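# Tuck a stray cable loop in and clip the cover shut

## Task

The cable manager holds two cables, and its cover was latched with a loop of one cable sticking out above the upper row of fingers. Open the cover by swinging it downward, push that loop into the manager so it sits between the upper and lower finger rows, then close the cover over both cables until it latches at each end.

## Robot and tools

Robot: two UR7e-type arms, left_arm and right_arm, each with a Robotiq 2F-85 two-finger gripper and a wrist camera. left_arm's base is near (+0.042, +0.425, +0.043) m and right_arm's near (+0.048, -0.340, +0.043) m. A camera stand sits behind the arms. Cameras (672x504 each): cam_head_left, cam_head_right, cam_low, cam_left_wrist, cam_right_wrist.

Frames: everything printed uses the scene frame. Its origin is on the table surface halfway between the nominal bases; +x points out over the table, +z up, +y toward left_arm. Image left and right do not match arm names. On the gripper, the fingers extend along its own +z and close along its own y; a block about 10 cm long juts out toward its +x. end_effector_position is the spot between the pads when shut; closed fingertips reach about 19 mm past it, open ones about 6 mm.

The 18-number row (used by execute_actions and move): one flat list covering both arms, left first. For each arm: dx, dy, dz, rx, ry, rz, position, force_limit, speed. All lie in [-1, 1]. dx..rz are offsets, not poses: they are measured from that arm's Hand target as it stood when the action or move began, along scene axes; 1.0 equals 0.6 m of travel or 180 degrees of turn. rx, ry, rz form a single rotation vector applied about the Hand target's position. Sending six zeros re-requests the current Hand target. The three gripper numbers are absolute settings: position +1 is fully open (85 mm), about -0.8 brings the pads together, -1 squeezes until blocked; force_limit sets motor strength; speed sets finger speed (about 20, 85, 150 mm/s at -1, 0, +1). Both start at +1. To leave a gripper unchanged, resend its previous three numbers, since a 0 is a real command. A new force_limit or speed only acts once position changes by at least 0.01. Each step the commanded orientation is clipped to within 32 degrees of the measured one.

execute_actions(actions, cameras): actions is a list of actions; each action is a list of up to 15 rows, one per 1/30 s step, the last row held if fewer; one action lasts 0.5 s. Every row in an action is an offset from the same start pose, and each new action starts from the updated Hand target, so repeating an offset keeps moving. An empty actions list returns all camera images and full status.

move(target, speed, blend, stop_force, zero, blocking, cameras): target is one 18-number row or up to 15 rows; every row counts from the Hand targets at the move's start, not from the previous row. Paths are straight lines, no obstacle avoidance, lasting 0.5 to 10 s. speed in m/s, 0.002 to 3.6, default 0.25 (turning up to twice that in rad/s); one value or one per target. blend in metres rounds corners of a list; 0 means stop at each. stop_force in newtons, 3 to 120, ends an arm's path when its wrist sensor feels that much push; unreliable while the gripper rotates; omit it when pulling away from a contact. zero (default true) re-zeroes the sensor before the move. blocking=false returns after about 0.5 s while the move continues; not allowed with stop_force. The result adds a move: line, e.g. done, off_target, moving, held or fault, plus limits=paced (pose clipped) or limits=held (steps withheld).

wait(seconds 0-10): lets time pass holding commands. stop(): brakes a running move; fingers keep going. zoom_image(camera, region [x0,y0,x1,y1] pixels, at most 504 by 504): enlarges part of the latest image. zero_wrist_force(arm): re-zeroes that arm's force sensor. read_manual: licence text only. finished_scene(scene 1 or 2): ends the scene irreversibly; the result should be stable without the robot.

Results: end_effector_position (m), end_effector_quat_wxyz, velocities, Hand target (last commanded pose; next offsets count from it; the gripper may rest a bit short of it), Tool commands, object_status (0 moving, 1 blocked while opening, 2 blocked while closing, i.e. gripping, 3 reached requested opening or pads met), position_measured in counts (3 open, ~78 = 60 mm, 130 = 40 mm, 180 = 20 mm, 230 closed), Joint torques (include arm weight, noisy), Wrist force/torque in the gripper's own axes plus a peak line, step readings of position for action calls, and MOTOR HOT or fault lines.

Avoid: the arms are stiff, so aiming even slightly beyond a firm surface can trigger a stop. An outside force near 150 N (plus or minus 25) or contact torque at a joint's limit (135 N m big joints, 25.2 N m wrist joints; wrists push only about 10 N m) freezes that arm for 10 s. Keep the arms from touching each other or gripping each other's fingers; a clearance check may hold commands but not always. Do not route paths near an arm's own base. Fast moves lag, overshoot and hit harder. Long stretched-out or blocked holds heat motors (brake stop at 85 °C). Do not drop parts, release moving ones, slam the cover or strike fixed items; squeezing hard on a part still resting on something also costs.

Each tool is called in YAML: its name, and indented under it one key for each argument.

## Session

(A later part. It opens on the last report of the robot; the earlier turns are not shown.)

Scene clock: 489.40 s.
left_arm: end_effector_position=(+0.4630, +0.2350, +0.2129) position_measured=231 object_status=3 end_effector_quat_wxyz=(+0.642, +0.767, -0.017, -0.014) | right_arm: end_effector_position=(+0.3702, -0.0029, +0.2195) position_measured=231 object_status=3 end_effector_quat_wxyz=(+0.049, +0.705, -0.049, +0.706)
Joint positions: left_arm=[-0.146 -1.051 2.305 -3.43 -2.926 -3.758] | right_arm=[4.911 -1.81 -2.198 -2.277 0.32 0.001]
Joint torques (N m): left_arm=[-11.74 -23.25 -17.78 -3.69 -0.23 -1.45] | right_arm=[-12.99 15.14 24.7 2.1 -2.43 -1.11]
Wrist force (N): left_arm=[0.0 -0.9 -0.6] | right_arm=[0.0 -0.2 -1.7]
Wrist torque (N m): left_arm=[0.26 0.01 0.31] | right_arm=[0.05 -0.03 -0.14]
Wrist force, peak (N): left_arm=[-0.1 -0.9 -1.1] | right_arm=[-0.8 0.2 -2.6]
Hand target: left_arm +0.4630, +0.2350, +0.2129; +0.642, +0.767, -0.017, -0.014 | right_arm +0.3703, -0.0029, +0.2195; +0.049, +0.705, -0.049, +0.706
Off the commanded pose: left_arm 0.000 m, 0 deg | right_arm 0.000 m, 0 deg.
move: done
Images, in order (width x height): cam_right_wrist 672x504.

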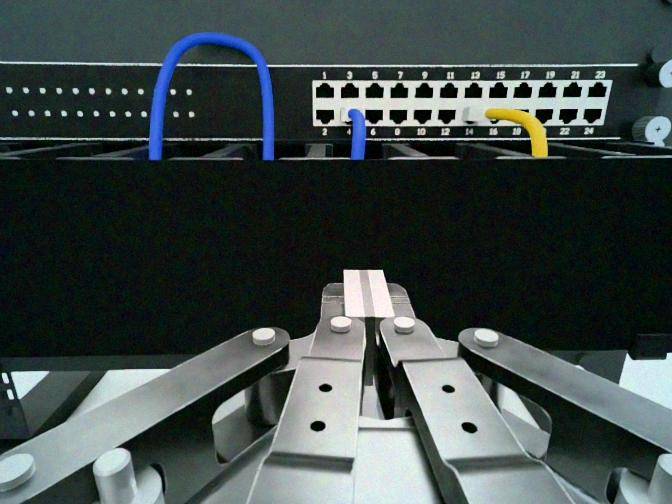

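move:
  target: [0,0,0.0217,0,0,0,-1,-0.6,-0.5, 0,0,0,0,0,0,-1,-0.6,-0.5]
  speed: 0.03
  stop_force: 8

move:
  target: [-0.0414,0.0047,0,0,0,0,-1,-0.6,-0.5, 0,0,0,0,0,0,-1,-0.6,-0.5]
  speed: 0.01
  stop_force: 50
  cameras: ["cam_right_wrist", "cam_left_wrist"]

Scene clock: 514.03 s.
left_arm: end_effector_position=(+0.4630, +0.2350, +0.2259) position_measured=231 object_status=3 end_effector_quat_wxyz=(+0.642, +0.767, -0.017, -0.014) | right_arm: end_effector_position=(+0.3703, -0.0029, +0.2195) position_measured=231 object_status=3 end_effector_quat_wxyz=(+0.049, +0.705, -0.049, +0.706)
Joint positions: left_arm=[-0.146 -1.09 2.305 -3.391 -2.926 -3.758] | right_arm=[4.911 -1.81 -2.198 -2.277 0.32 0.001]
Joint torques (N m): left_arm=[0.13 -36.44 -18.3 -1.26 -1.1 1.61] | right_arm=[-12.66 15.91 25.86 2.18 -2.42 -1.13]
Wrist force (N): left_arm=[-0.1 -0.8 -0.6] | right_arm=[0.3 0.1 -1.7]
Wrist torque (N m): left_arm=[0.27 0.04 0.23] | right_arm=[0.11 -0.07 -0.14]
Wrist force, peak (N): left_arm=[-0.2 -1.1 -0.9] | right_arm=[0.3 0.0 -2.0]
Hand target: left_arm +0.4630, +0.2350, +0.2259; +0.642, +0.767, -0.017, -0.014 | right_arm +0.3703, -0.0029, +0.2195; +0.049, +0.705, -0.049, +0.706
Off the commanded pose: left_arm 0.000 m, 0 deg | right_arm 0.000 m, 0 deg.
move: done

Scene clock: 517.37 s.
left_arm: end_effector_position=(+0.4381, +0.2378, +0.2259) position_measured=231 object_status=3 end_effector_quat_wxyz=(+0.642, +0.767, -0.017, -0.014) | right_arm: end_effector_position=(+0.3703, -0.0029, +0.2195) position_measured=231 object_status=3 end_effector_quat_wxyz=(+0.049, +0.705, -0.049, +0.706)
Joint positions: left_arm=[-0.149 -1.114 2.371 -3.446 -2.924 -3.771] | right_arm=[4.911 -1.81 -2.198 -2.277 0.32 0.001]
Joint torques (N m): left_arm=[-12.01 -34.65 -0.15 -3.64 -0.31 -1.57] | right_arm=[0.41 29.56 12.83 -3.35 2.24 -0.53]
Wrist force (N): left_arm=[0.0 -0.1 -0.6] | right_arm=[-0.2 -0.1 -2.2]
Wrist torque (N m): left_arm=[0.37 0.03 0.31] | right_arm=[0.06 -0.04 -0.14]
Wrist force, peak (N): left_arm=[14.3 0.5 2.1] | right_arm=[-0.7 0.1 -3.0]
Hand target: left_arm +0.4381, +0.2378, +0.2259; +0.642, +0.767, -0.017, -0.014 | right_arm +0.3703, -0.0029, +0.2195; +0.049, +0.705, -0.049, +0.706
Off the commanded pose: left_arm 0.000 m, 0 deg | right_arm 0.000 m, 0 deg.
move: done
Images, in order (width x height): cam_left_wrist 672x504, cam_right_wrist 672x504.

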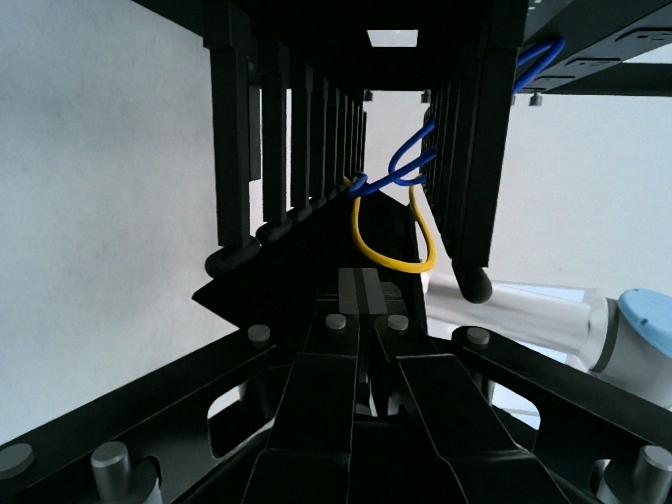

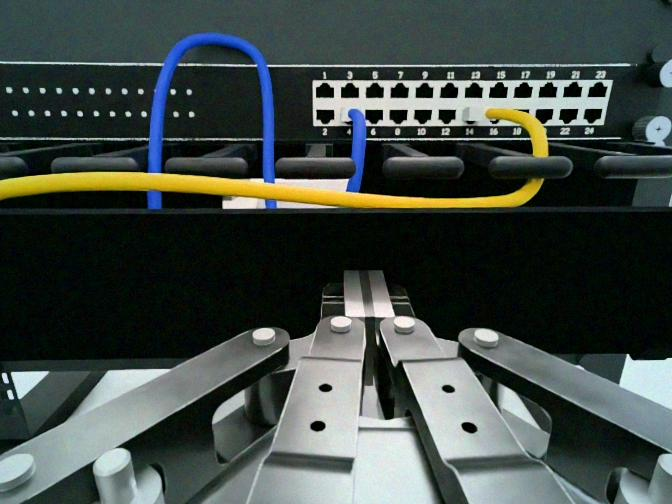

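move:
  target:
    - [0,0,0,0,0,0,-1,-0.6,-0.5, -0.006,0,-0.0167,0,0,0,-1,-0.6,-0.5]
    - [0,0,0,0,0,0,-1,-0.6,-0.5, -0.0488,0.0067,-0.0575,0,0,0,-1,-0.6,-0.5]
  speed: 0.05
  blend: [0.005,0]
  cameras: ["cam_right_wrist", "cam_left_wrist"]

Scene clock: 553.47 s.
left_arm: end_effector_position=(+0.4381, +0.2378, +0.2259) position_measured=231 object_status=3 end_effector_quat_wxyz=(+0.642, +0.767, -0.017, -0.014) | right_arm: end_effector_position=(+0.3411, +0.0011, +0.1851) position_measured=231 object_status=3 end_effector_quat_wxyz=(+0.049, +0.705, -0.049, +0.706)
Joint positions: left_arm=[-0.149 -1.114 2.371 -3.446 -2.924 -3.771] | right_arm=[4.989 -1.89 -2.224 -2.171 0.398 0.001]
Joint torques (N m): left_arm=[-11.89 -25.46 -0.62 -3.49 -0.4 -1.47] | right_arm=[12.66 17.1 0.99 1.93 2.58 -1.12]
Wrist force (N): left_arm=[0.1 0.0 -0.6] | right_arm=[-1.1 -0.2 -1.4]
Wrist torque (N m): left_arm=[0.39 0.01 0.32] | right_arm=[0.05 -0.01 -0.15]
Wrist force, peak (N): left_arm=[0.3 -0.1 -0.9] | right_arm=[-0.3 -0.6 -2.7]
Hand target: left_arm +0.4381, +0.2378, +0.2259; +0.642, +0.767, -0.017, -0.014 | right_arm +0.3410, +0.0011, +0.1850; +0.049, +0.705, -0.049, +0.706
Off the commanded pose: left_arm 0.000 m, 0 deg | right_arm 0.000 m, 0 deg.
move: done
Images, in order (width x height): cam_left_wrist 672x504, cam_right_wrist 672x504.

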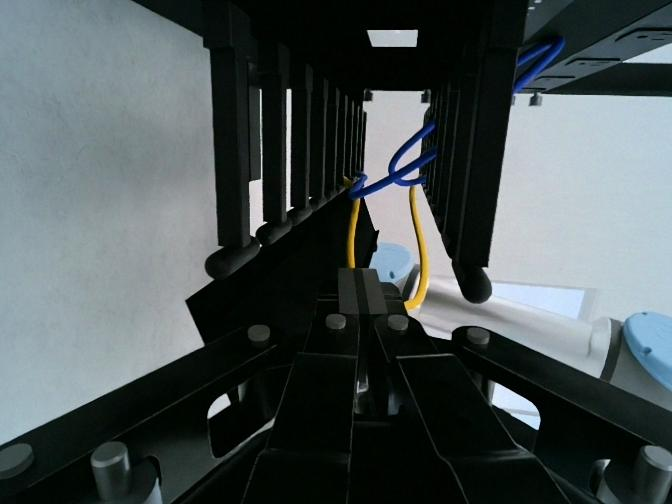

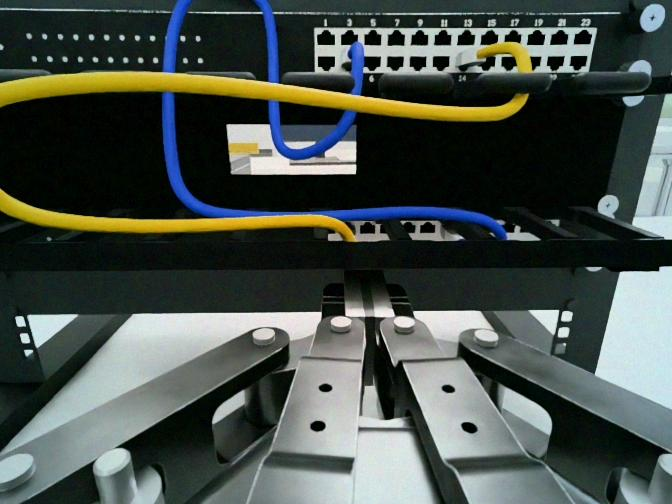

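move:
  target: [0,0,0,0,0,0,-1,-0.6,-0.5, 0,0,-0.0467,0,0,0,-1,-0.6,-0.5]
  speed: 0.05
  cameras: ["cam_right_wrist", "cam_left_wrist"]

Scene clock: 559.90 s.
left_arm: end_effector_position=(+0.4381, +0.2378, +0.2259) position_measured=231 object_status=3 end_effector_quat_wxyz=(+0.642, +0.767, -0.017, -0.014) | right_arm: end_effector_position=(+0.3410, +0.0011, +0.1571) position_measured=231 object_status=3 end_effector_quat_wxyz=(+0.049, +0.705, -0.049, +0.706)
Joint positions: left_arm=[-0.149 -1.114 2.371 -3.446 -2.924 -3.771] | right_arm=[4.989 -1.961 -2.238 -2.087 0.398 0.001]
Joint torques (N m): left_arm=[-12.17 -23.14 -1.52 -3.69 -0.31 -1.51] | right_arm=[5.53 19.35 -2.46 1.75 0.44 -1.12]
Wrist force (N): left_arm=[0.0 0.0 -0.7] | right_arm=[-0.6 0.1 -1.4]
Wrist torque (N m): left_arm=[0.40 0.02 0.31] | right_arm=[0.08 -0.03 -0.13]
Wrist force, peak (N): left_arm=[0.2 -0.3 -0.9] | right_arm=[-1.9 -0.3 -2.2]
Hand target: left_arm +0.4381, +0.2378, +0.2259; +0.642, +0.767, -0.017, -0.014 | right_arm +0.3410, +0.0011, +0.1570; +0.049, +0.705, -0.049, +0.706
Off the commanded pose: left_arm 0.000 m, 0 deg | right_arm 0.000 m, 0 deg.
move: done
Images, in order (width x height): cam_left_wrist 672x504, cam_right_wrist 672x504.

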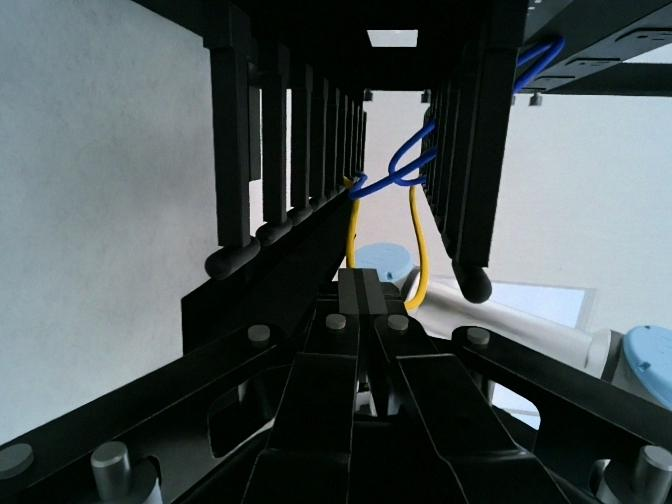

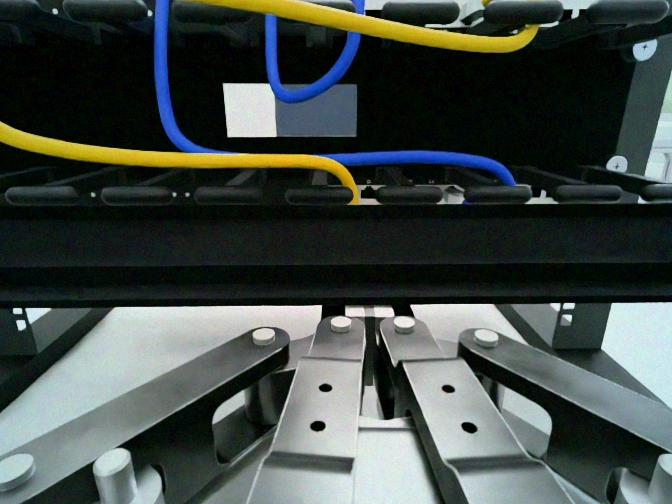

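move:
  target:
    - [0.0045,0.125,0.0224,0,0,0,-1,-0.6,-0.5, 0,0,0,0,0,0,-1,-0.6,-0.5]
    - [-0.06,0.15,0.25,0,0,0,-0.2,-0.6,-0.5, 0,0,0,0,0,0,-1,-0.6,-0.5]
  speed: [0.1,0.2]
  blend: [0.005,0]

move:
  target: [0.0,-0.03,0.05,0.3662,0.3129,0.3927,-0.2,-0.6,-0.5, 0,0,0,0,0,0,-1,-0.6,-0.5]
  speed: 0.3
  cameras: ["cam_left_wrist", "cam_head_left"]

Scene clock: 598.93 s.
left_arm: end_effector_position=(+0.4021, +0.3278, +0.3759) position_measured=154 object_status=0 end_effector_quat_wxyz=(+0.642, +0.767, -0.017, -0.014) | right_arm: end_effector_position=(+0.3410, +0.0011, +0.1570) position_measured=231 object_status=3 end_effector_quat_wxyz=(+0.049, +0.705, -0.049, +0.706)
Joint positions: left_arm=[0.079 -1.732 2.136 -1.46 -2.938 -2.617] | right_arm=[4.989 -1.961 -2.238 -2.086 0.398 0.001]
Joint torques (N m): left_arm=[8.23 -7.91 -31.91 -0.91 -0.45 1.5] | right_arm=[-11.15 20.48 -1.05 1.77 -1.74 -1.26]
Wrist force (N): left_arm=[0.0 0.1 -0.7] | right_arm=[-0.5 -0.3 -1.6]
Wrist torque (N m): left_arm=[0.41 0.02 0.24] | right_arm=[0.01 -0.03 -0.14]
Wrist force, peak (N): left_arm=[-0.6 1.6 -1.4] | right_arm=[-1.0 -0.2 -1.6]
Hand target: left_arm +0.4021, +0.3278, +0.3759; +0.642, +0.767, -0.017, -0.014 | right_arm +0.3410, +0.0011, +0.1570; +0.049, +0.705, -0.049, +0.706
Off the commanded pose: left_arm 0.000 m, 0 deg | right_arm 0.000 m, 0 deg.
move: done

Scene clock: 602.83 s.
left_arm: end_effector_position=(+0.4021, +0.3098, +0.4059) position_measured=154 object_status=3 end_effector_quat_wxyz=(-0.001, +0.746, +0.666, +0.000) | right_arm: end_effector_position=(+0.3410, +0.0011, +0.1570) position_measured=231 object_status=3 end_effector_quat_wxyz=(+0.049, +0.705, -0.049, +0.706)
Joint positions: left_arm=[-0.651 -1.892 1.752 -1.43 -1.57 -5.272] | right_arm=[4.989 -1.961 -2.238 -2.086 0.398 0.001]
Joint torques (N m): left_arm=[-12.13 -2.66 -33.1 -1.14 1.49 -1.5] | right_arm=[-11.88 21.97 -0.71 1.68 -1.91 -1.23]
Wrist force (N): left_arm=[-0.2 1.1 0.8] | right_arm=[-0.8 0.2 -1.1]
Wrist torque (N m): left_arm=[0.18 0.24 0.14] | right_arm=[0.10 -0.01 -0.13]
Wrist force, peak (N): left_arm=[-0.8 1.5 1.2] | right_arm=[-1.0 -0.4 -1.5]
Hand target: left_arm +0.4021, +0.3098, +0.4059; -0.001, +0.746, +0.666, +0.000 | right_arm +0.3410, +0.0011, +0.1570; +0.049, +0.705, -0.049, +0.706
Off the commanded pose: left_arm 0.000 m, 0 deg | right_arm 0.000 m, 0 deg.
move: done
Images, in order (width x height): cam_head_left 672x504, cam_left_wrist 672x504.

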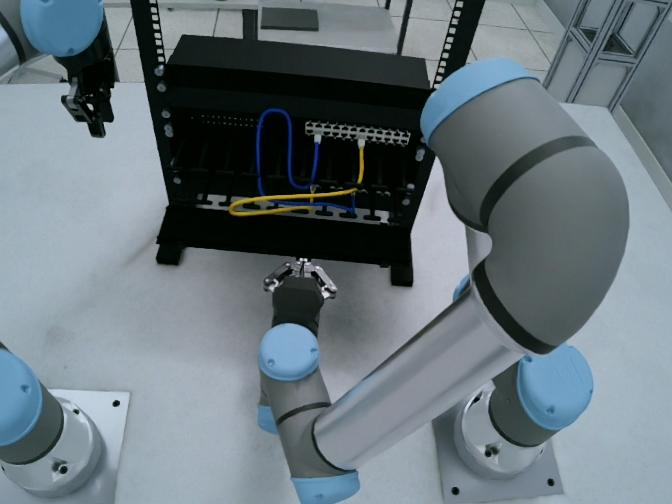

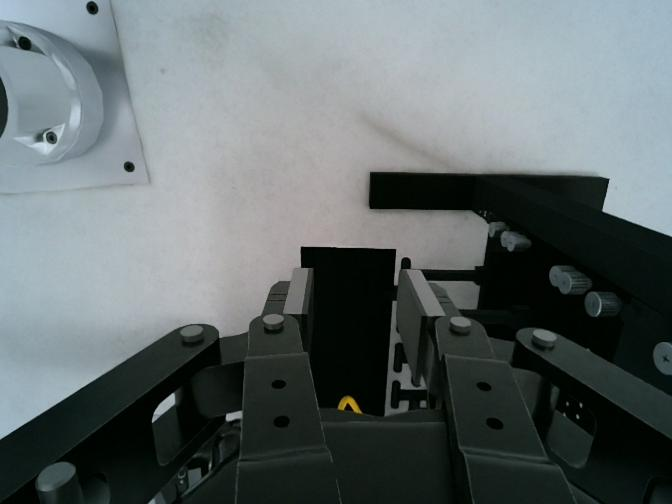

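move:
  target: [0.013,-0.32,0.02,0,0,0,-0.2,-0.6,-0.5, 0,0,0,0,0,0,-1,-0.6,-0.5]
  speed: 0.2
  cameras: ["cam_left_wrist", "cam_head_left", "cam_right_wrist"]

Scene clock: 611.63 s.
left_arm: end_effector_position=(+0.4099, +0.1179, +0.4179) position_measured=154 object_status=3 end_effector_quat_wxyz=(-0.001, +0.746, +0.666, +0.000) | right_arm: end_effector_position=(+0.3410, +0.0011, +0.1570) position_measured=231 object_status=3 end_effector_quat_wxyz=(+0.049, +0.705, -0.049, +0.706)
Joint positions: left_arm=[-0.958 -1.638 1.521 -1.452 -1.57 -5.579] | right_arm=[4.989 -1.961 -2.238 -2.086 0.398 0.001]
Joint torques (N m): left_arm=[-10.7 -13.48 -33.73 -1.29 1.45 -1.62] | right_arm=[-11.42 25.47 -0.02 1.98 -1.77 -1.39]
Wrist force (N): left_arm=[-0.4 1.3 0.8] | right_arm=[-0.4 0.0 -1.4]
Wrist torque (N m): left_arm=[0.21 0.28 0.14] | right_arm=[0.07 -0.04 -0.14]
Wrist force, peak (N): left_arm=[-2.2 1.2 0.8] | right_arm=[-1.1 -0.1 -1.4]
Hand target: left_arm +0.4099, +0.1178, +0.4179; -0.001, +0.746, +0.666, +0.000 | right_arm +0.3410, +0.0011, +0.1570; +0.049, +0.705, -0.049, +0.706
Off the commanded pose: left_arm 0.000 m, 0 deg | right_arm 0.000 m, 0 deg.
move: done
Images, in order (width x height): cam_head_left 672x504, cam_left_wrist 672x504, cam_right_wrist 672x504.

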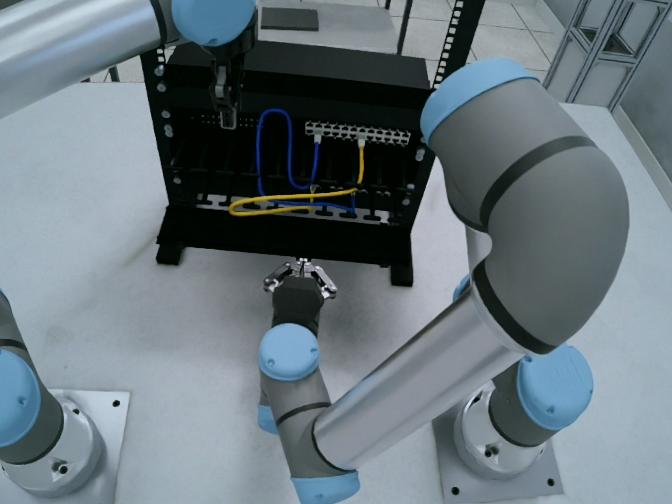

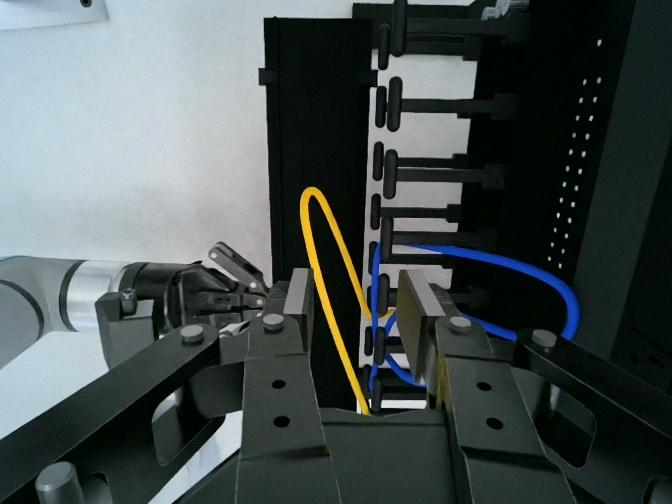

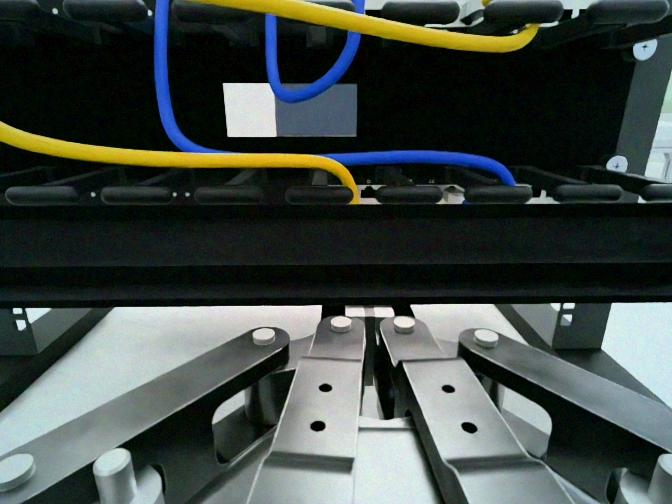

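execute_actions:
  actions: []

Scene clock: 651.10 s.
left_arm: end_effector_position=(+0.4099, +0.1178, +0.4179) position_measured=154 object_status=3 end_effector_quat_wxyz=(-0.001, +0.746, +0.666, +0.000) | right_arm: end_effector_position=(+0.3410, +0.0011, +0.1570) position_measured=231 object_status=3 end_effector_quat_wxyz=(+0.049, +0.705, -0.049, +0.706)
Joint positions: left_arm=[-0.958 -1.638 1.52 -1.452 -1.57 -5.579] | right_arm=[4.989 -1.961 -2.238 -2.086 0.398 0.001]
Joint velocities: within noise
Joint torques (N m): left_arm=[-10.93 -13.57 -34.18 -1.21 1.52 -1.46] | right_arm=[-12.24 25.58 -1.31 1.75 -1.99 -1]
Wrist force (N): left_arm=[-0.3 1.2 0.9] | right_arm=[-0.8 -0.3 -1.4]
Wrist torque (N m): left_arm=[0.19 0.27 0.14] | right_arm=[0.01 0.00 -0.14]
Wrist force, peak (N): left_arm=[-0.3 1.3 1.2] | right_arm=[-1.0 0.1 -1.5]
Hand target: left_arm +0.4099, +0.1178, +0.4179; -0.001, +0.746, +0.666, +0.000 | right_arm +0.3410, +0.0011, +0.1570; +0.049, +0.705, -0.049, +0.706
Tool commands: left_gripper/position=-0.2 left_gripper/force_limit=-0.6 left_gripper/speed=-0.5 right_gripper/position=-1.0 right_gripper/force_limit=-0.6 right_gripper/speed=-0.5
Off the commanded pose: left_arm 0.000 m, 0 deg | right_arm 0.000 m, 0 deg.

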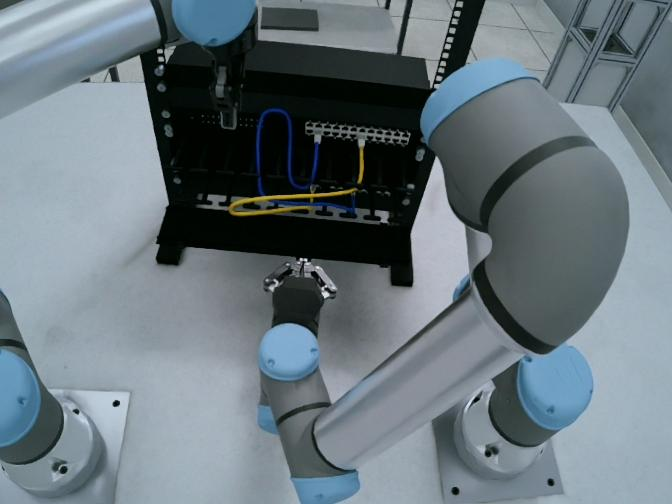

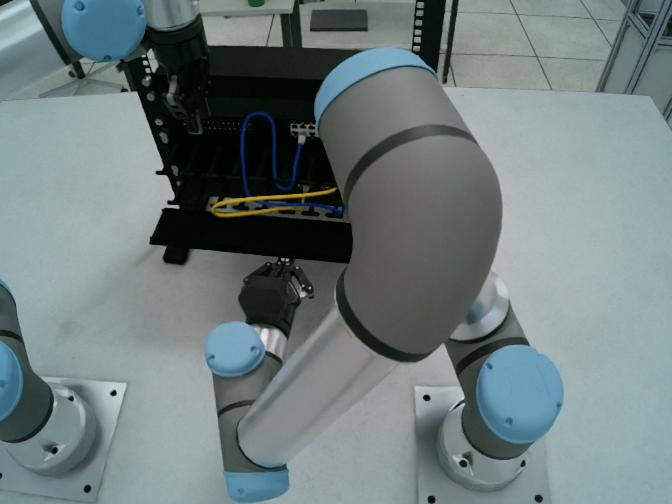

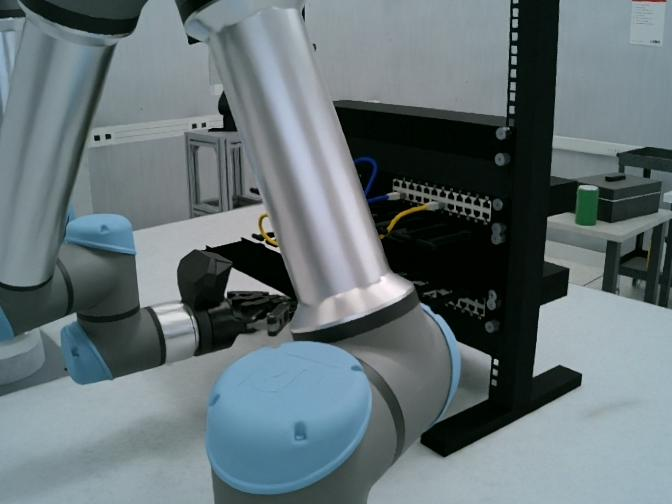

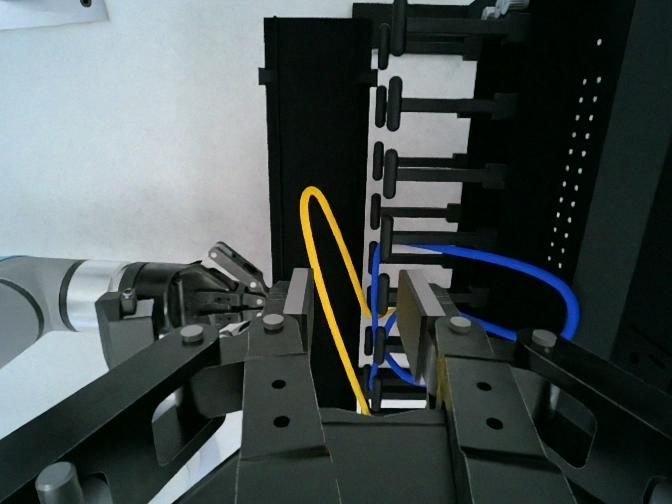

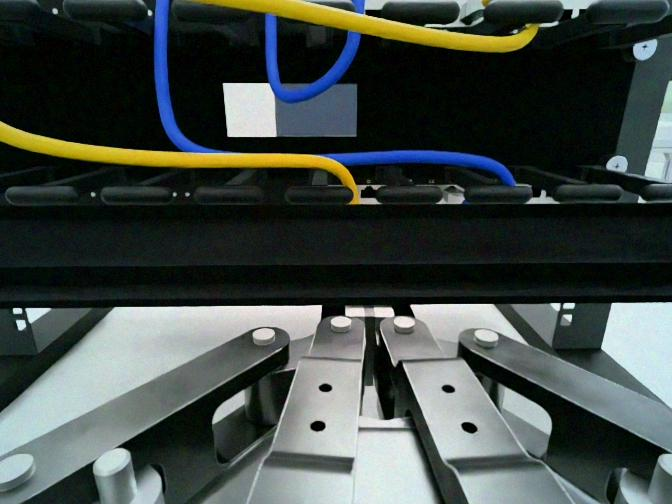

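move:
  target: [-0.0667,0,0,0,0,0,-0.2,-0.6,-0.5, 0,0,0,0,0,0,-1,-0.6,-0.5]
  speed: 0.15
  cameras: ["cam_left_wrist"]

Scene clock: 695.50 s.
left_arm: end_effector_position=(+0.3700, +0.1178, +0.4179) position_measured=154 object_status=3 end_effector_quat_wxyz=(-0.001, +0.746, +0.666, +0.000) | right_arm: end_effector_position=(+0.3410, +0.0011, +0.1570) position_measured=231 object_status=3 end_effector_quat_wxyz=(+0.049, +0.705, -0.049, +0.706)
Joint positions: left_arm=[-1.034 -1.711 1.585 -1.444 -1.57 -5.655] | right_arm=[4.989 -1.961 -2.238 -2.086 0.398 0.001]
Joint torques (N m): left_arm=[-11.51 -24.99 -16.95 -1.29 1.6 -1.63] | right_arm=[-10.84 29.36 -1.55 1.88 -1.78 -1.32]
Wrist force (N): left_arm=[0.0 0.9 1.1] | right_arm=[-0.8 0.1 -1.0]
Wrist torque (N m): left_arm=[0.13 0.21 0.14] | right_arm=[0.08 -0.02 -0.14]
Wrist force, peak (N): left_arm=[-0.4 2.1 0.8] | right_arm=[-0.8 0.0 -1.6]
Hand target: left_arm +0.3699, +0.1178, +0.4179; -0.001, +0.746, +0.666, +0.000 | right_arm +0.3410, +0.0011, +0.1570; +0.049, +0.705, -0.049, +0.706
Off the commanded pose: left_arm 0.000 m, 0 deg | right_arm 0.000 m, 0 deg.
move: done
Images, in order (width x height): cam_left_wrist 672x504.

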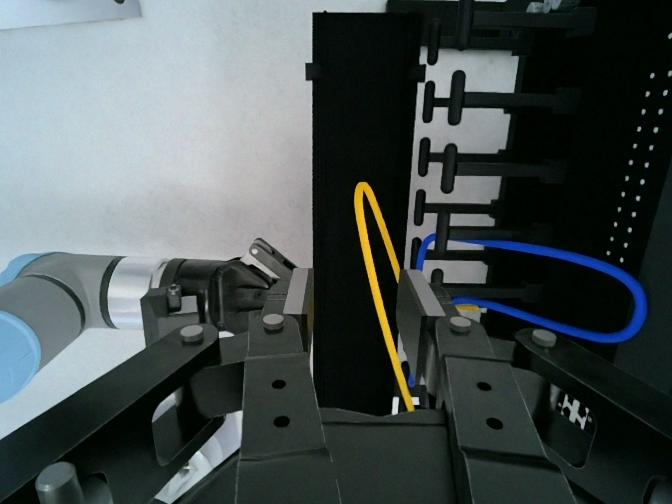

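execute_actions:
  actions: []

zoom_image:
  camera: "cam_head_left"
  region: [140, 30, 450, 280]

zoom_image:
  camera: "cam_left_wrist"
  region: [372, 120, 672, 400]

Scene clock: 766.37 s.
left_arm: end_effector_position=(+0.3699, +0.1178, +0.4179) position_measured=154 object_status=3 end_effector_quat_wxyz=(-0.001, +0.746, +0.666, +0.000) | right_arm: end_effector_position=(+0.3410, +0.0011, +0.1570) position_measured=231 object_status=3 end_effector_quat_wxyz=(+0.049, +0.705, -0.049, +0.706)
Joint positions: left_arm=[-1.034 -1.711 1.585 -1.444 -1.57 -5.655] | right_arm=[4.989 -1.961 -2.238 -2.086 0.398 0.001]
Joint velocities: within noise
Joint torques (N m): left_arm=[-11.83 -25.21 -17.3 -1.2 1.57 -1.48] | right_arm=[-10.57 29.89 -0.79 1.74 -2 -1.23]
Wrist force (N): left_arm=[0.0 1.0 1.1] | right_arm=[-0.8 0.1 -1.4]
Wrist torque (N m): left_arm=[0.15 0.21 0.14] | right_arm=[0.07 -0.01 -0.14]
Wrist force, peak (N): left_arm=[0.0 1.2 1.3] | right_arm=[-1.0 0.2 -1.6]
Hand target: left_arm +0.3699, +0.1178, +0.4179; -0.001, +0.746, +0.666, +0.000 | right_arm +0.3410, +0.0011, +0.1570; +0.049, +0.705, -0.049, +0.706
Tool commands: left_gripper/position=-0.2 left_gripper/force_limit=-0.6 left_gripper/speed=-0.5 right_gripper/position=-1.0 right_gripper/force_limit=-0.6 right_gripper/speed=-0.5
Off the commanded pose: left_arm 0.000 m, 0 deg | right_arm 0.000 m, 0 deg.

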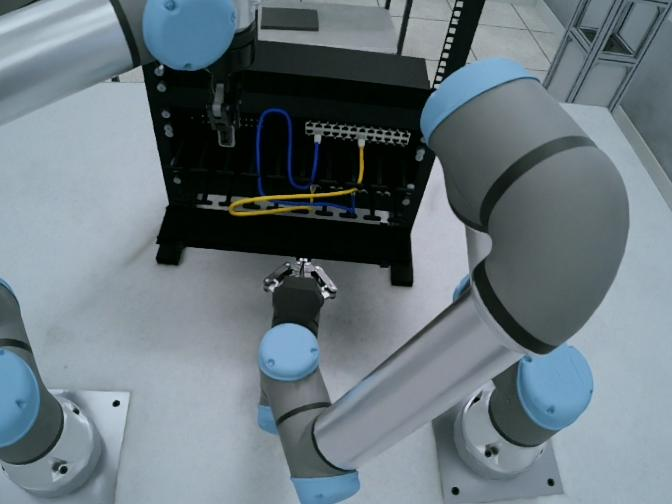

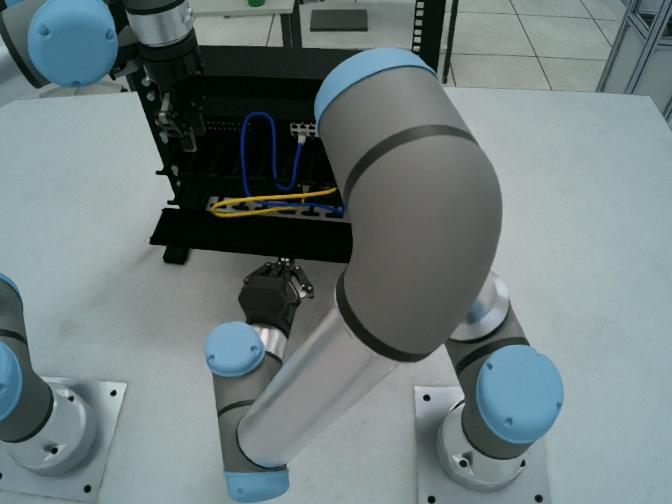

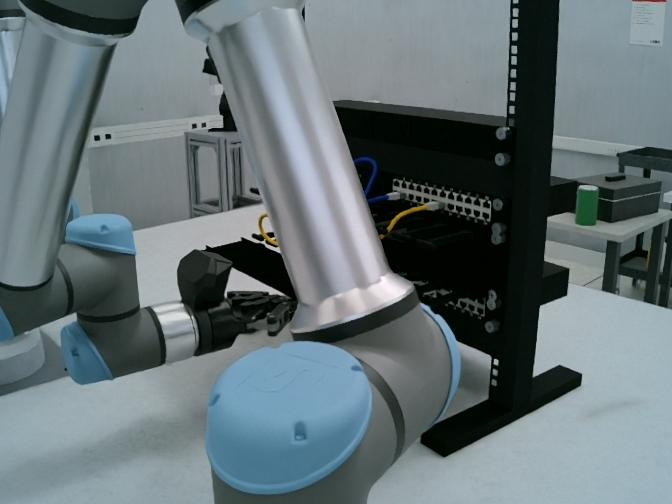

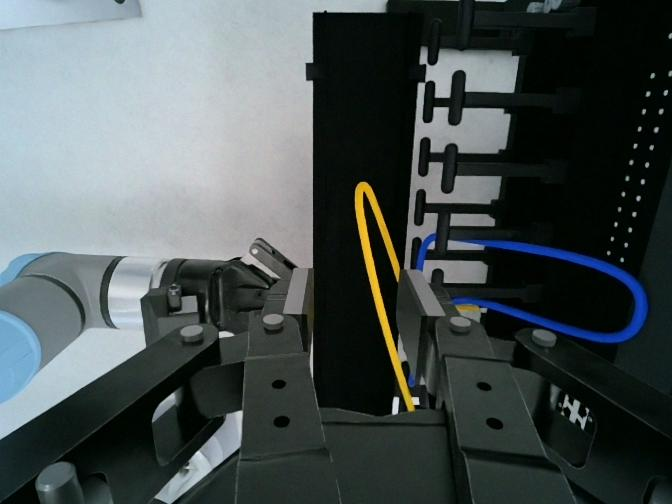

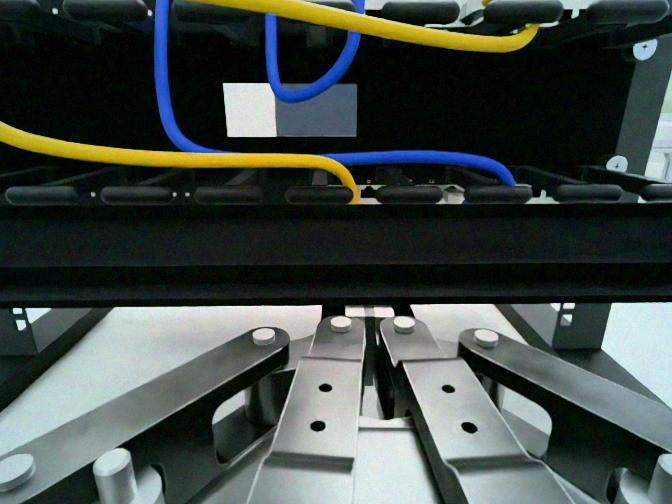

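Scaled by 1.626 from the camera's 672x504 image, which has a finer 960x720 frame.

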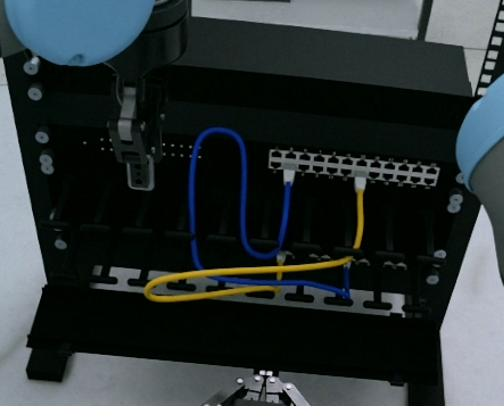

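Scaled by 1.680 from the camera's 672x504 image, which has a finer 960x720 frame.

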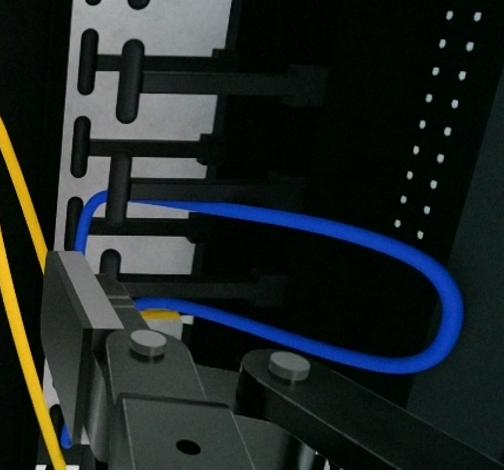

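move:
  target: [0,0,0,0,0,0,-0.2,-0.6,-0.5, -0.0207,-0.1817,-0.0015,0,0,0,-1,-0.6,-0.5]
  speed: 0.05
  cameras: ["cam_head_left", "cam_left_wrist", "cam_right_wrist"]

Scene clock: 788.30 s.
left_arm: end_effector_position=(+0.3699, +0.1178, +0.4179) position_measured=154 object_status=3 end_effector_quat_wxyz=(-0.001, +0.746, +0.666, +0.000) | right_arm: end_effector_position=(+0.3286, -0.1079, +0.1561) position_measured=231 object_status=3 end_effector_quat_wxyz=(+0.049, +0.705, -0.049, +0.706)
Joint positions: left_arm=[-1.034 -1.711 1.585 -1.444 -1.57 -5.655] | right_arm=[5.153 -1.783 -2.553 -1.948 0.562 0]
Joint torques (N m): left_arm=[-11.5 -25.11 -16.7 -1.62 1.53 -1.51] | right_arm=[14.49 28.11 -4.57 1.32 2.78 -1.21]
Wrist force (N): left_arm=[0.0 1.2 0.8] | right_arm=[-0.7 -0.6 -1.7]
Wrist torque (N m): left_arm=[0.18 0.21 0.14] | right_arm=[0.04 -0.02 -0.14]
Wrist force, peak (N): left_arm=[0.0 1.3 1.2] | right_arm=[-0.7 -1.0 -2.1]
Hand target: left_arm +0.3699, +0.1178, +0.4179; -0.001, +0.746, +0.666, +0.000 | right_arm +0.3286, -0.1079, +0.1561; +0.049, +0.705, -0.049, +0.706
Off the commanded pose: left_arm 0.000 m, 0 deg | right_arm 0.000 m, 0 deg.
move: done
Images, in order (width x height): cam_head_left 672x504, cam_left_wrist 672x504, cam_right_wrist 672x504.

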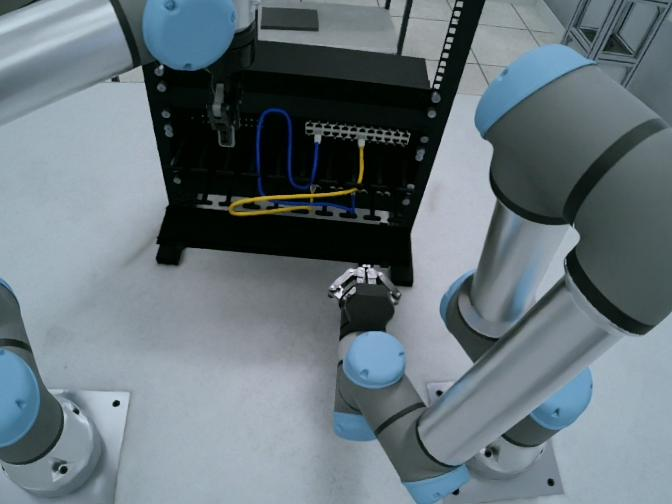

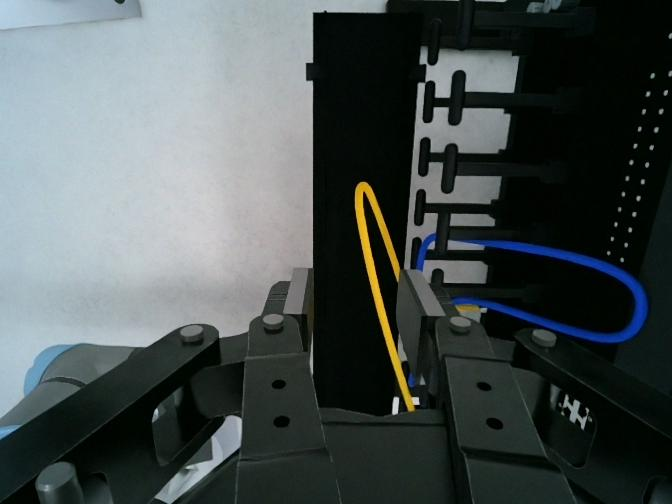

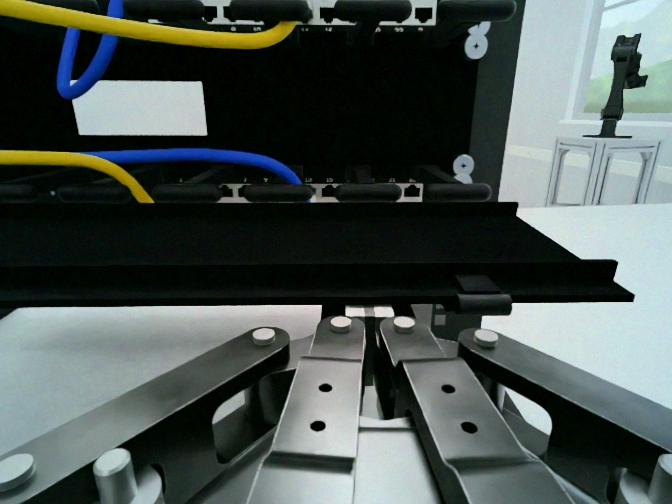

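move:
  target: [0,-0.04,-0.03,-0.022,-0.1932,0,-0.2,-0.6,-0.5, 0,0,0,0,0,0,-1,-0.6,-0.5]
  speed: 0.2
  cameras: ["cam_head_left", "cam_left_wrist"]

Scene clock: 797.23 s.
left_arm: end_effector_position=(+0.3699, +0.0938, +0.3999) position_measured=154 object_status=3 end_effector_quat_wxyz=(+0.224, +0.711, +0.636, +0.200) | right_arm: end_effector_position=(+0.3286, -0.1079, +0.1561) position_measured=231 object_status=3 end_effector_quat_wxyz=(+0.049, +0.705, -0.049, +0.706)
Joint positions: left_arm=[-1.403 -1.936 1.959 -1.77 -0.983 -5.971] | right_arm=[5.153 -1.783 -2.553 -1.948 0.562 0]
Joint torques (N m): left_arm=[-12.06 -17.14 -16.93 -3.99 2.76 -1.46] | right_arm=[13.37 28.01 -5.53 1.43 2.57 -1.1]
Wrist force (N): left_arm=[-0.5 -0.1 0.7] | right_arm=[-0.8 -0.6 -1.6]
Wrist torque (N m): left_arm=[0.13 0.25 0.27] | right_arm=[0.06 -0.01 -0.14]
Wrist force, peak (N): left_arm=[-0.2 1.2 1.4] | right_arm=[-0.8 -0.7 -2.0]
Hand target: left_arm +0.3699, +0.0938, +0.3999; +0.224, +0.711, +0.636, +0.201 | right_arm +0.3286, -0.1079, +0.1561; +0.049, +0.705, -0.049, +0.706
Off the commanded pose: left_arm 0.000 m, 0 deg | right_arm 0.000 m, 0 deg.
move: done
Images, in order (width x height): cam_head_left 672x504, cam_left_wrist 672x504.

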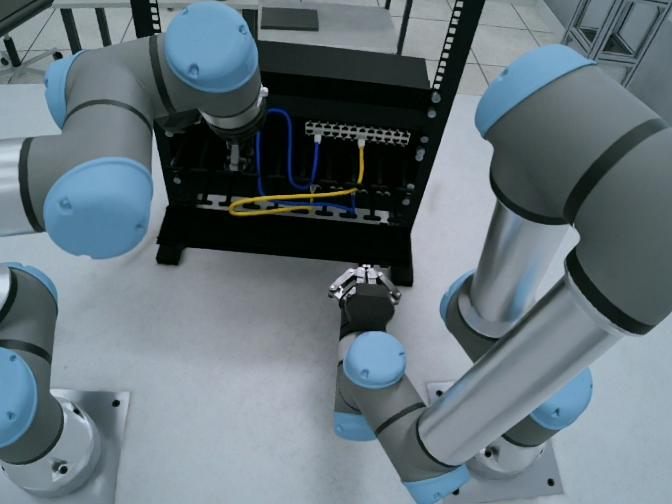

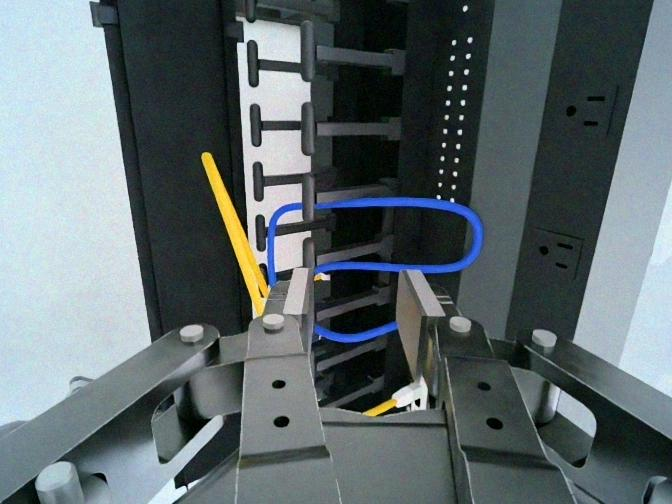

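move:
  target: [0.0,-0.04,-0.03,-0.022,-0.1932,0,-0.2,-0.6,-0.5, 0,0,0,0,0,0,-1,-0.6,-0.5]
  speed: 0.2
  cameras: ["cam_head_left", "cam_left_wrist"]

Scene clock: 810.80 s.
left_arm: end_effector_position=(+0.3709, +0.0697, +0.3819) position_measured=154 object_status=3 end_effector_quat_wxyz=(+0.430, +0.619, +0.540, +0.375) | right_arm: end_effector_position=(+0.3286, -0.1079, +0.1561) position_measured=231 object_status=3 end_effector_quat_wxyz=(+0.049, +0.705, -0.049, +0.706)
Joint positions: left_arm=[-1.687 -1.967 2.293 -1.898 -0.357 -6.282] | right_arm=[5.153 -1.783 -2.553 -1.948 0.562 0]
Joint torques (N m): left_arm=[-11.81 1.46 -16.17 -3.79 3.69 -1.52] | right_arm=[13.52 27.71 -3.92 1.66 2.82 -1.25]
Wrist force (N): left_arm=[-0.3 -0.3 -0.3] | right_arm=[-0.8 -0.7 -1.6]
Wrist torque (N m): left_arm=[0.29 0.12 0.34] | right_arm=[0.05 0.00 -0.14]
Wrist force, peak (N): left_arm=[-0.6 0.5 0.8] | right_arm=[-0.6 -0.8 -2.0]
Hand target: left_arm +0.3699, +0.0698, +0.3819; +0.428, +0.611, +0.546, +0.382 | right_arm +0.3286, -0.1079, +0.1561; +0.049, +0.705, -0.049, +0.706
Off the commanded pose: left_arm 0.001 m, 2 deg | right_arm 0.000 m, 0 deg.
joint sent to its limit (left arm) — joint 6 (wrist 3), lower limit. The joint targets still meet the commanded pose.
move: done
Images, in order (width x height): cam_head_left 672x504, cam_left_wrist 672x504.

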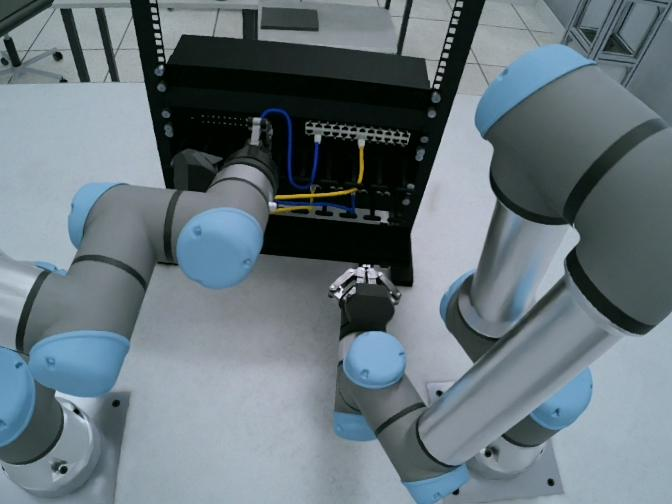

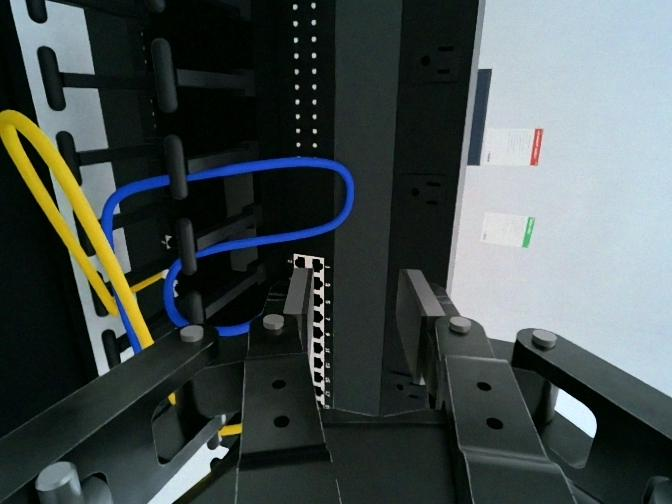

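move:
  target:
    - [0.0,0.0,0.0,0.4669,-0.0531,-0.171,-0.2,-0.6,-0.5, 0,0,0,0,0,0,-1,-0.6,-0.5]
  speed: 0.5
  cameras: ["cam_head_left"]

move:
  target:
    - [0.0,0.0,0.0,0.4669,-0.0531,-0.171,-0.2,-0.6,-0.5, 0,0,0,0,0,0,-1,-0.6,-0.5]
  speed: 0.5
  cameras: ["cam_head_left", "cam_left_wrist"]

Scene clock: 846.47 s.
left_arm: end_effector_position=(+0.3699, +0.0698, +0.3819) position_measured=154 object_status=3 end_effector_quat_wxyz=(+0.033, +0.817, -0.046, +0.573) | right_arm: end_effector_position=(+0.3286, -0.1079, +0.1561) position_measured=231 object_status=3 end_effector_quat_wxyz=(+0.049, +0.705, -0.049, +0.706)
Joint positions: left_arm=[-1.692 -1.956 2.271 -1.803 -0.349 -4.8] | right_arm=[5.153 -1.783 -2.553 -1.948 0.562 0]
Joint torques (N m): left_arm=[7.85 -14.62 -16.97 -3.77 0.77 1.48] | right_arm=[14.34 27.79 -4.74 1.12 2.42 -1.38]
Wrist force (N): left_arm=[0.7 0.4 -1.6] | right_arm=[-0.9 -0.6 -1.7]
Wrist torque (N m): left_arm=[0.17 -0.37 -0.11] | right_arm=[0.04 0.02 -0.14]
Wrist force, peak (N): left_arm=[0.9 0.4 -1.8] | right_arm=[-0.8 -0.9 -1.8]
Hand target: left_arm +0.3699, +0.0698, +0.3819; +0.033, +0.817, -0.046, +0.573 | right_arm +0.3286, -0.1079, +0.1561; +0.049, +0.705, -0.049, +0.706
Off the commanded pose: left_arm 0.000 m, 0 deg | right_arm 0.000 m, 0 deg.
move: done
Images, in order (width x height): cam_head_left 672x504.

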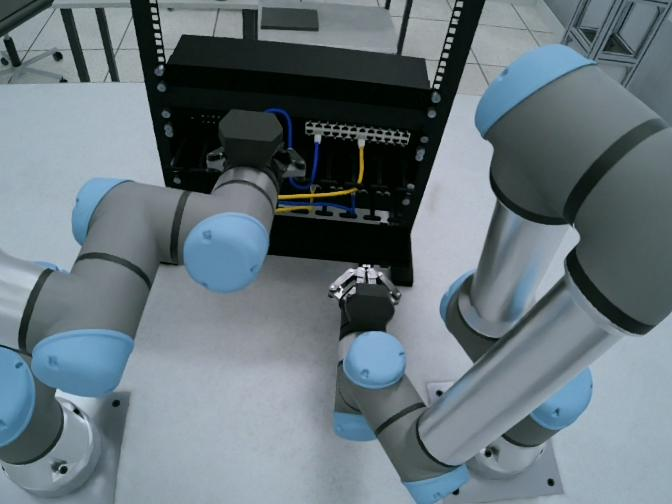

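Scene clock: 848.97 s.
left_arm: end_effector_position=(+0.3699, +0.0698, +0.3819) position_measured=154 object_status=3 end_effector_quat_wxyz=(+0.382, -0.545, +0.611, -0.429) | right_arm: end_effector_position=(+0.3286, -0.1079, +0.1561) position_measured=231 object_status=3 end_effector_quat_wxyz=(+0.049, +0.705, -0.049, +0.706)
Joint positions: left_arm=[-1.692 -1.957 2.272 -1.81 -0.35 -3.224] | right_arm=[5.153 -1.783 -2.553 -1.948 0.562 0]
Joint torques (N m): left_arm=[7.69 -14.54 -15.48 -3.75 0.58 1.5] | right_arm=[13.77 28.67 -4.21 1.42 2.88 -1.24]
Wrist force (N): left_arm=[0.7 3.4 -0.4] | right_arm=[-0.9 -0.6 -1.6]
Wrist torque (N m): left_arm=[0.42 -0.10 -0.17] | right_arm=[0.06 0.00 -0.14]
Wrist force, peak (N): left_arm=[1.4 3.4 -0.5] | right_arm=[-1.3 -0.7 -1.8]
Hand target: left_arm +0.3699, +0.0698, +0.3819; +0.382, -0.545, +0.611, -0.429 | right_arm +0.3286, -0.1079, +0.1561; +0.049, +0.705, -0.049, +0.706
Off the commanded pose: left_arm 0.000 m, 0 deg | right_arm 0.000 m, 0 deg.
move: done
Images, in order (width x height): cam_head_left 672x504, cam_left_wrist 672x504.

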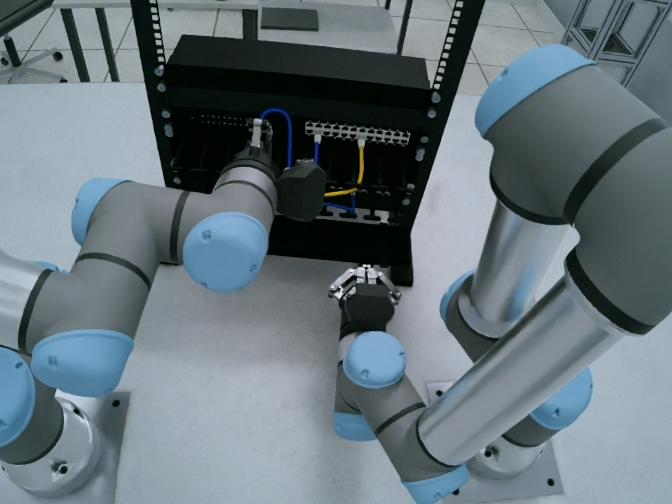

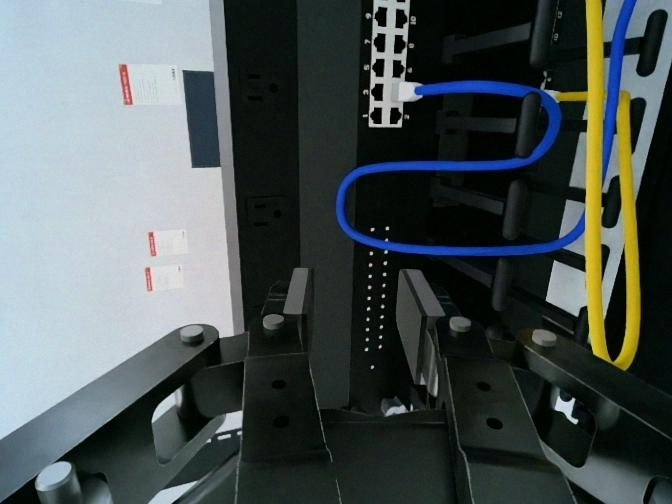

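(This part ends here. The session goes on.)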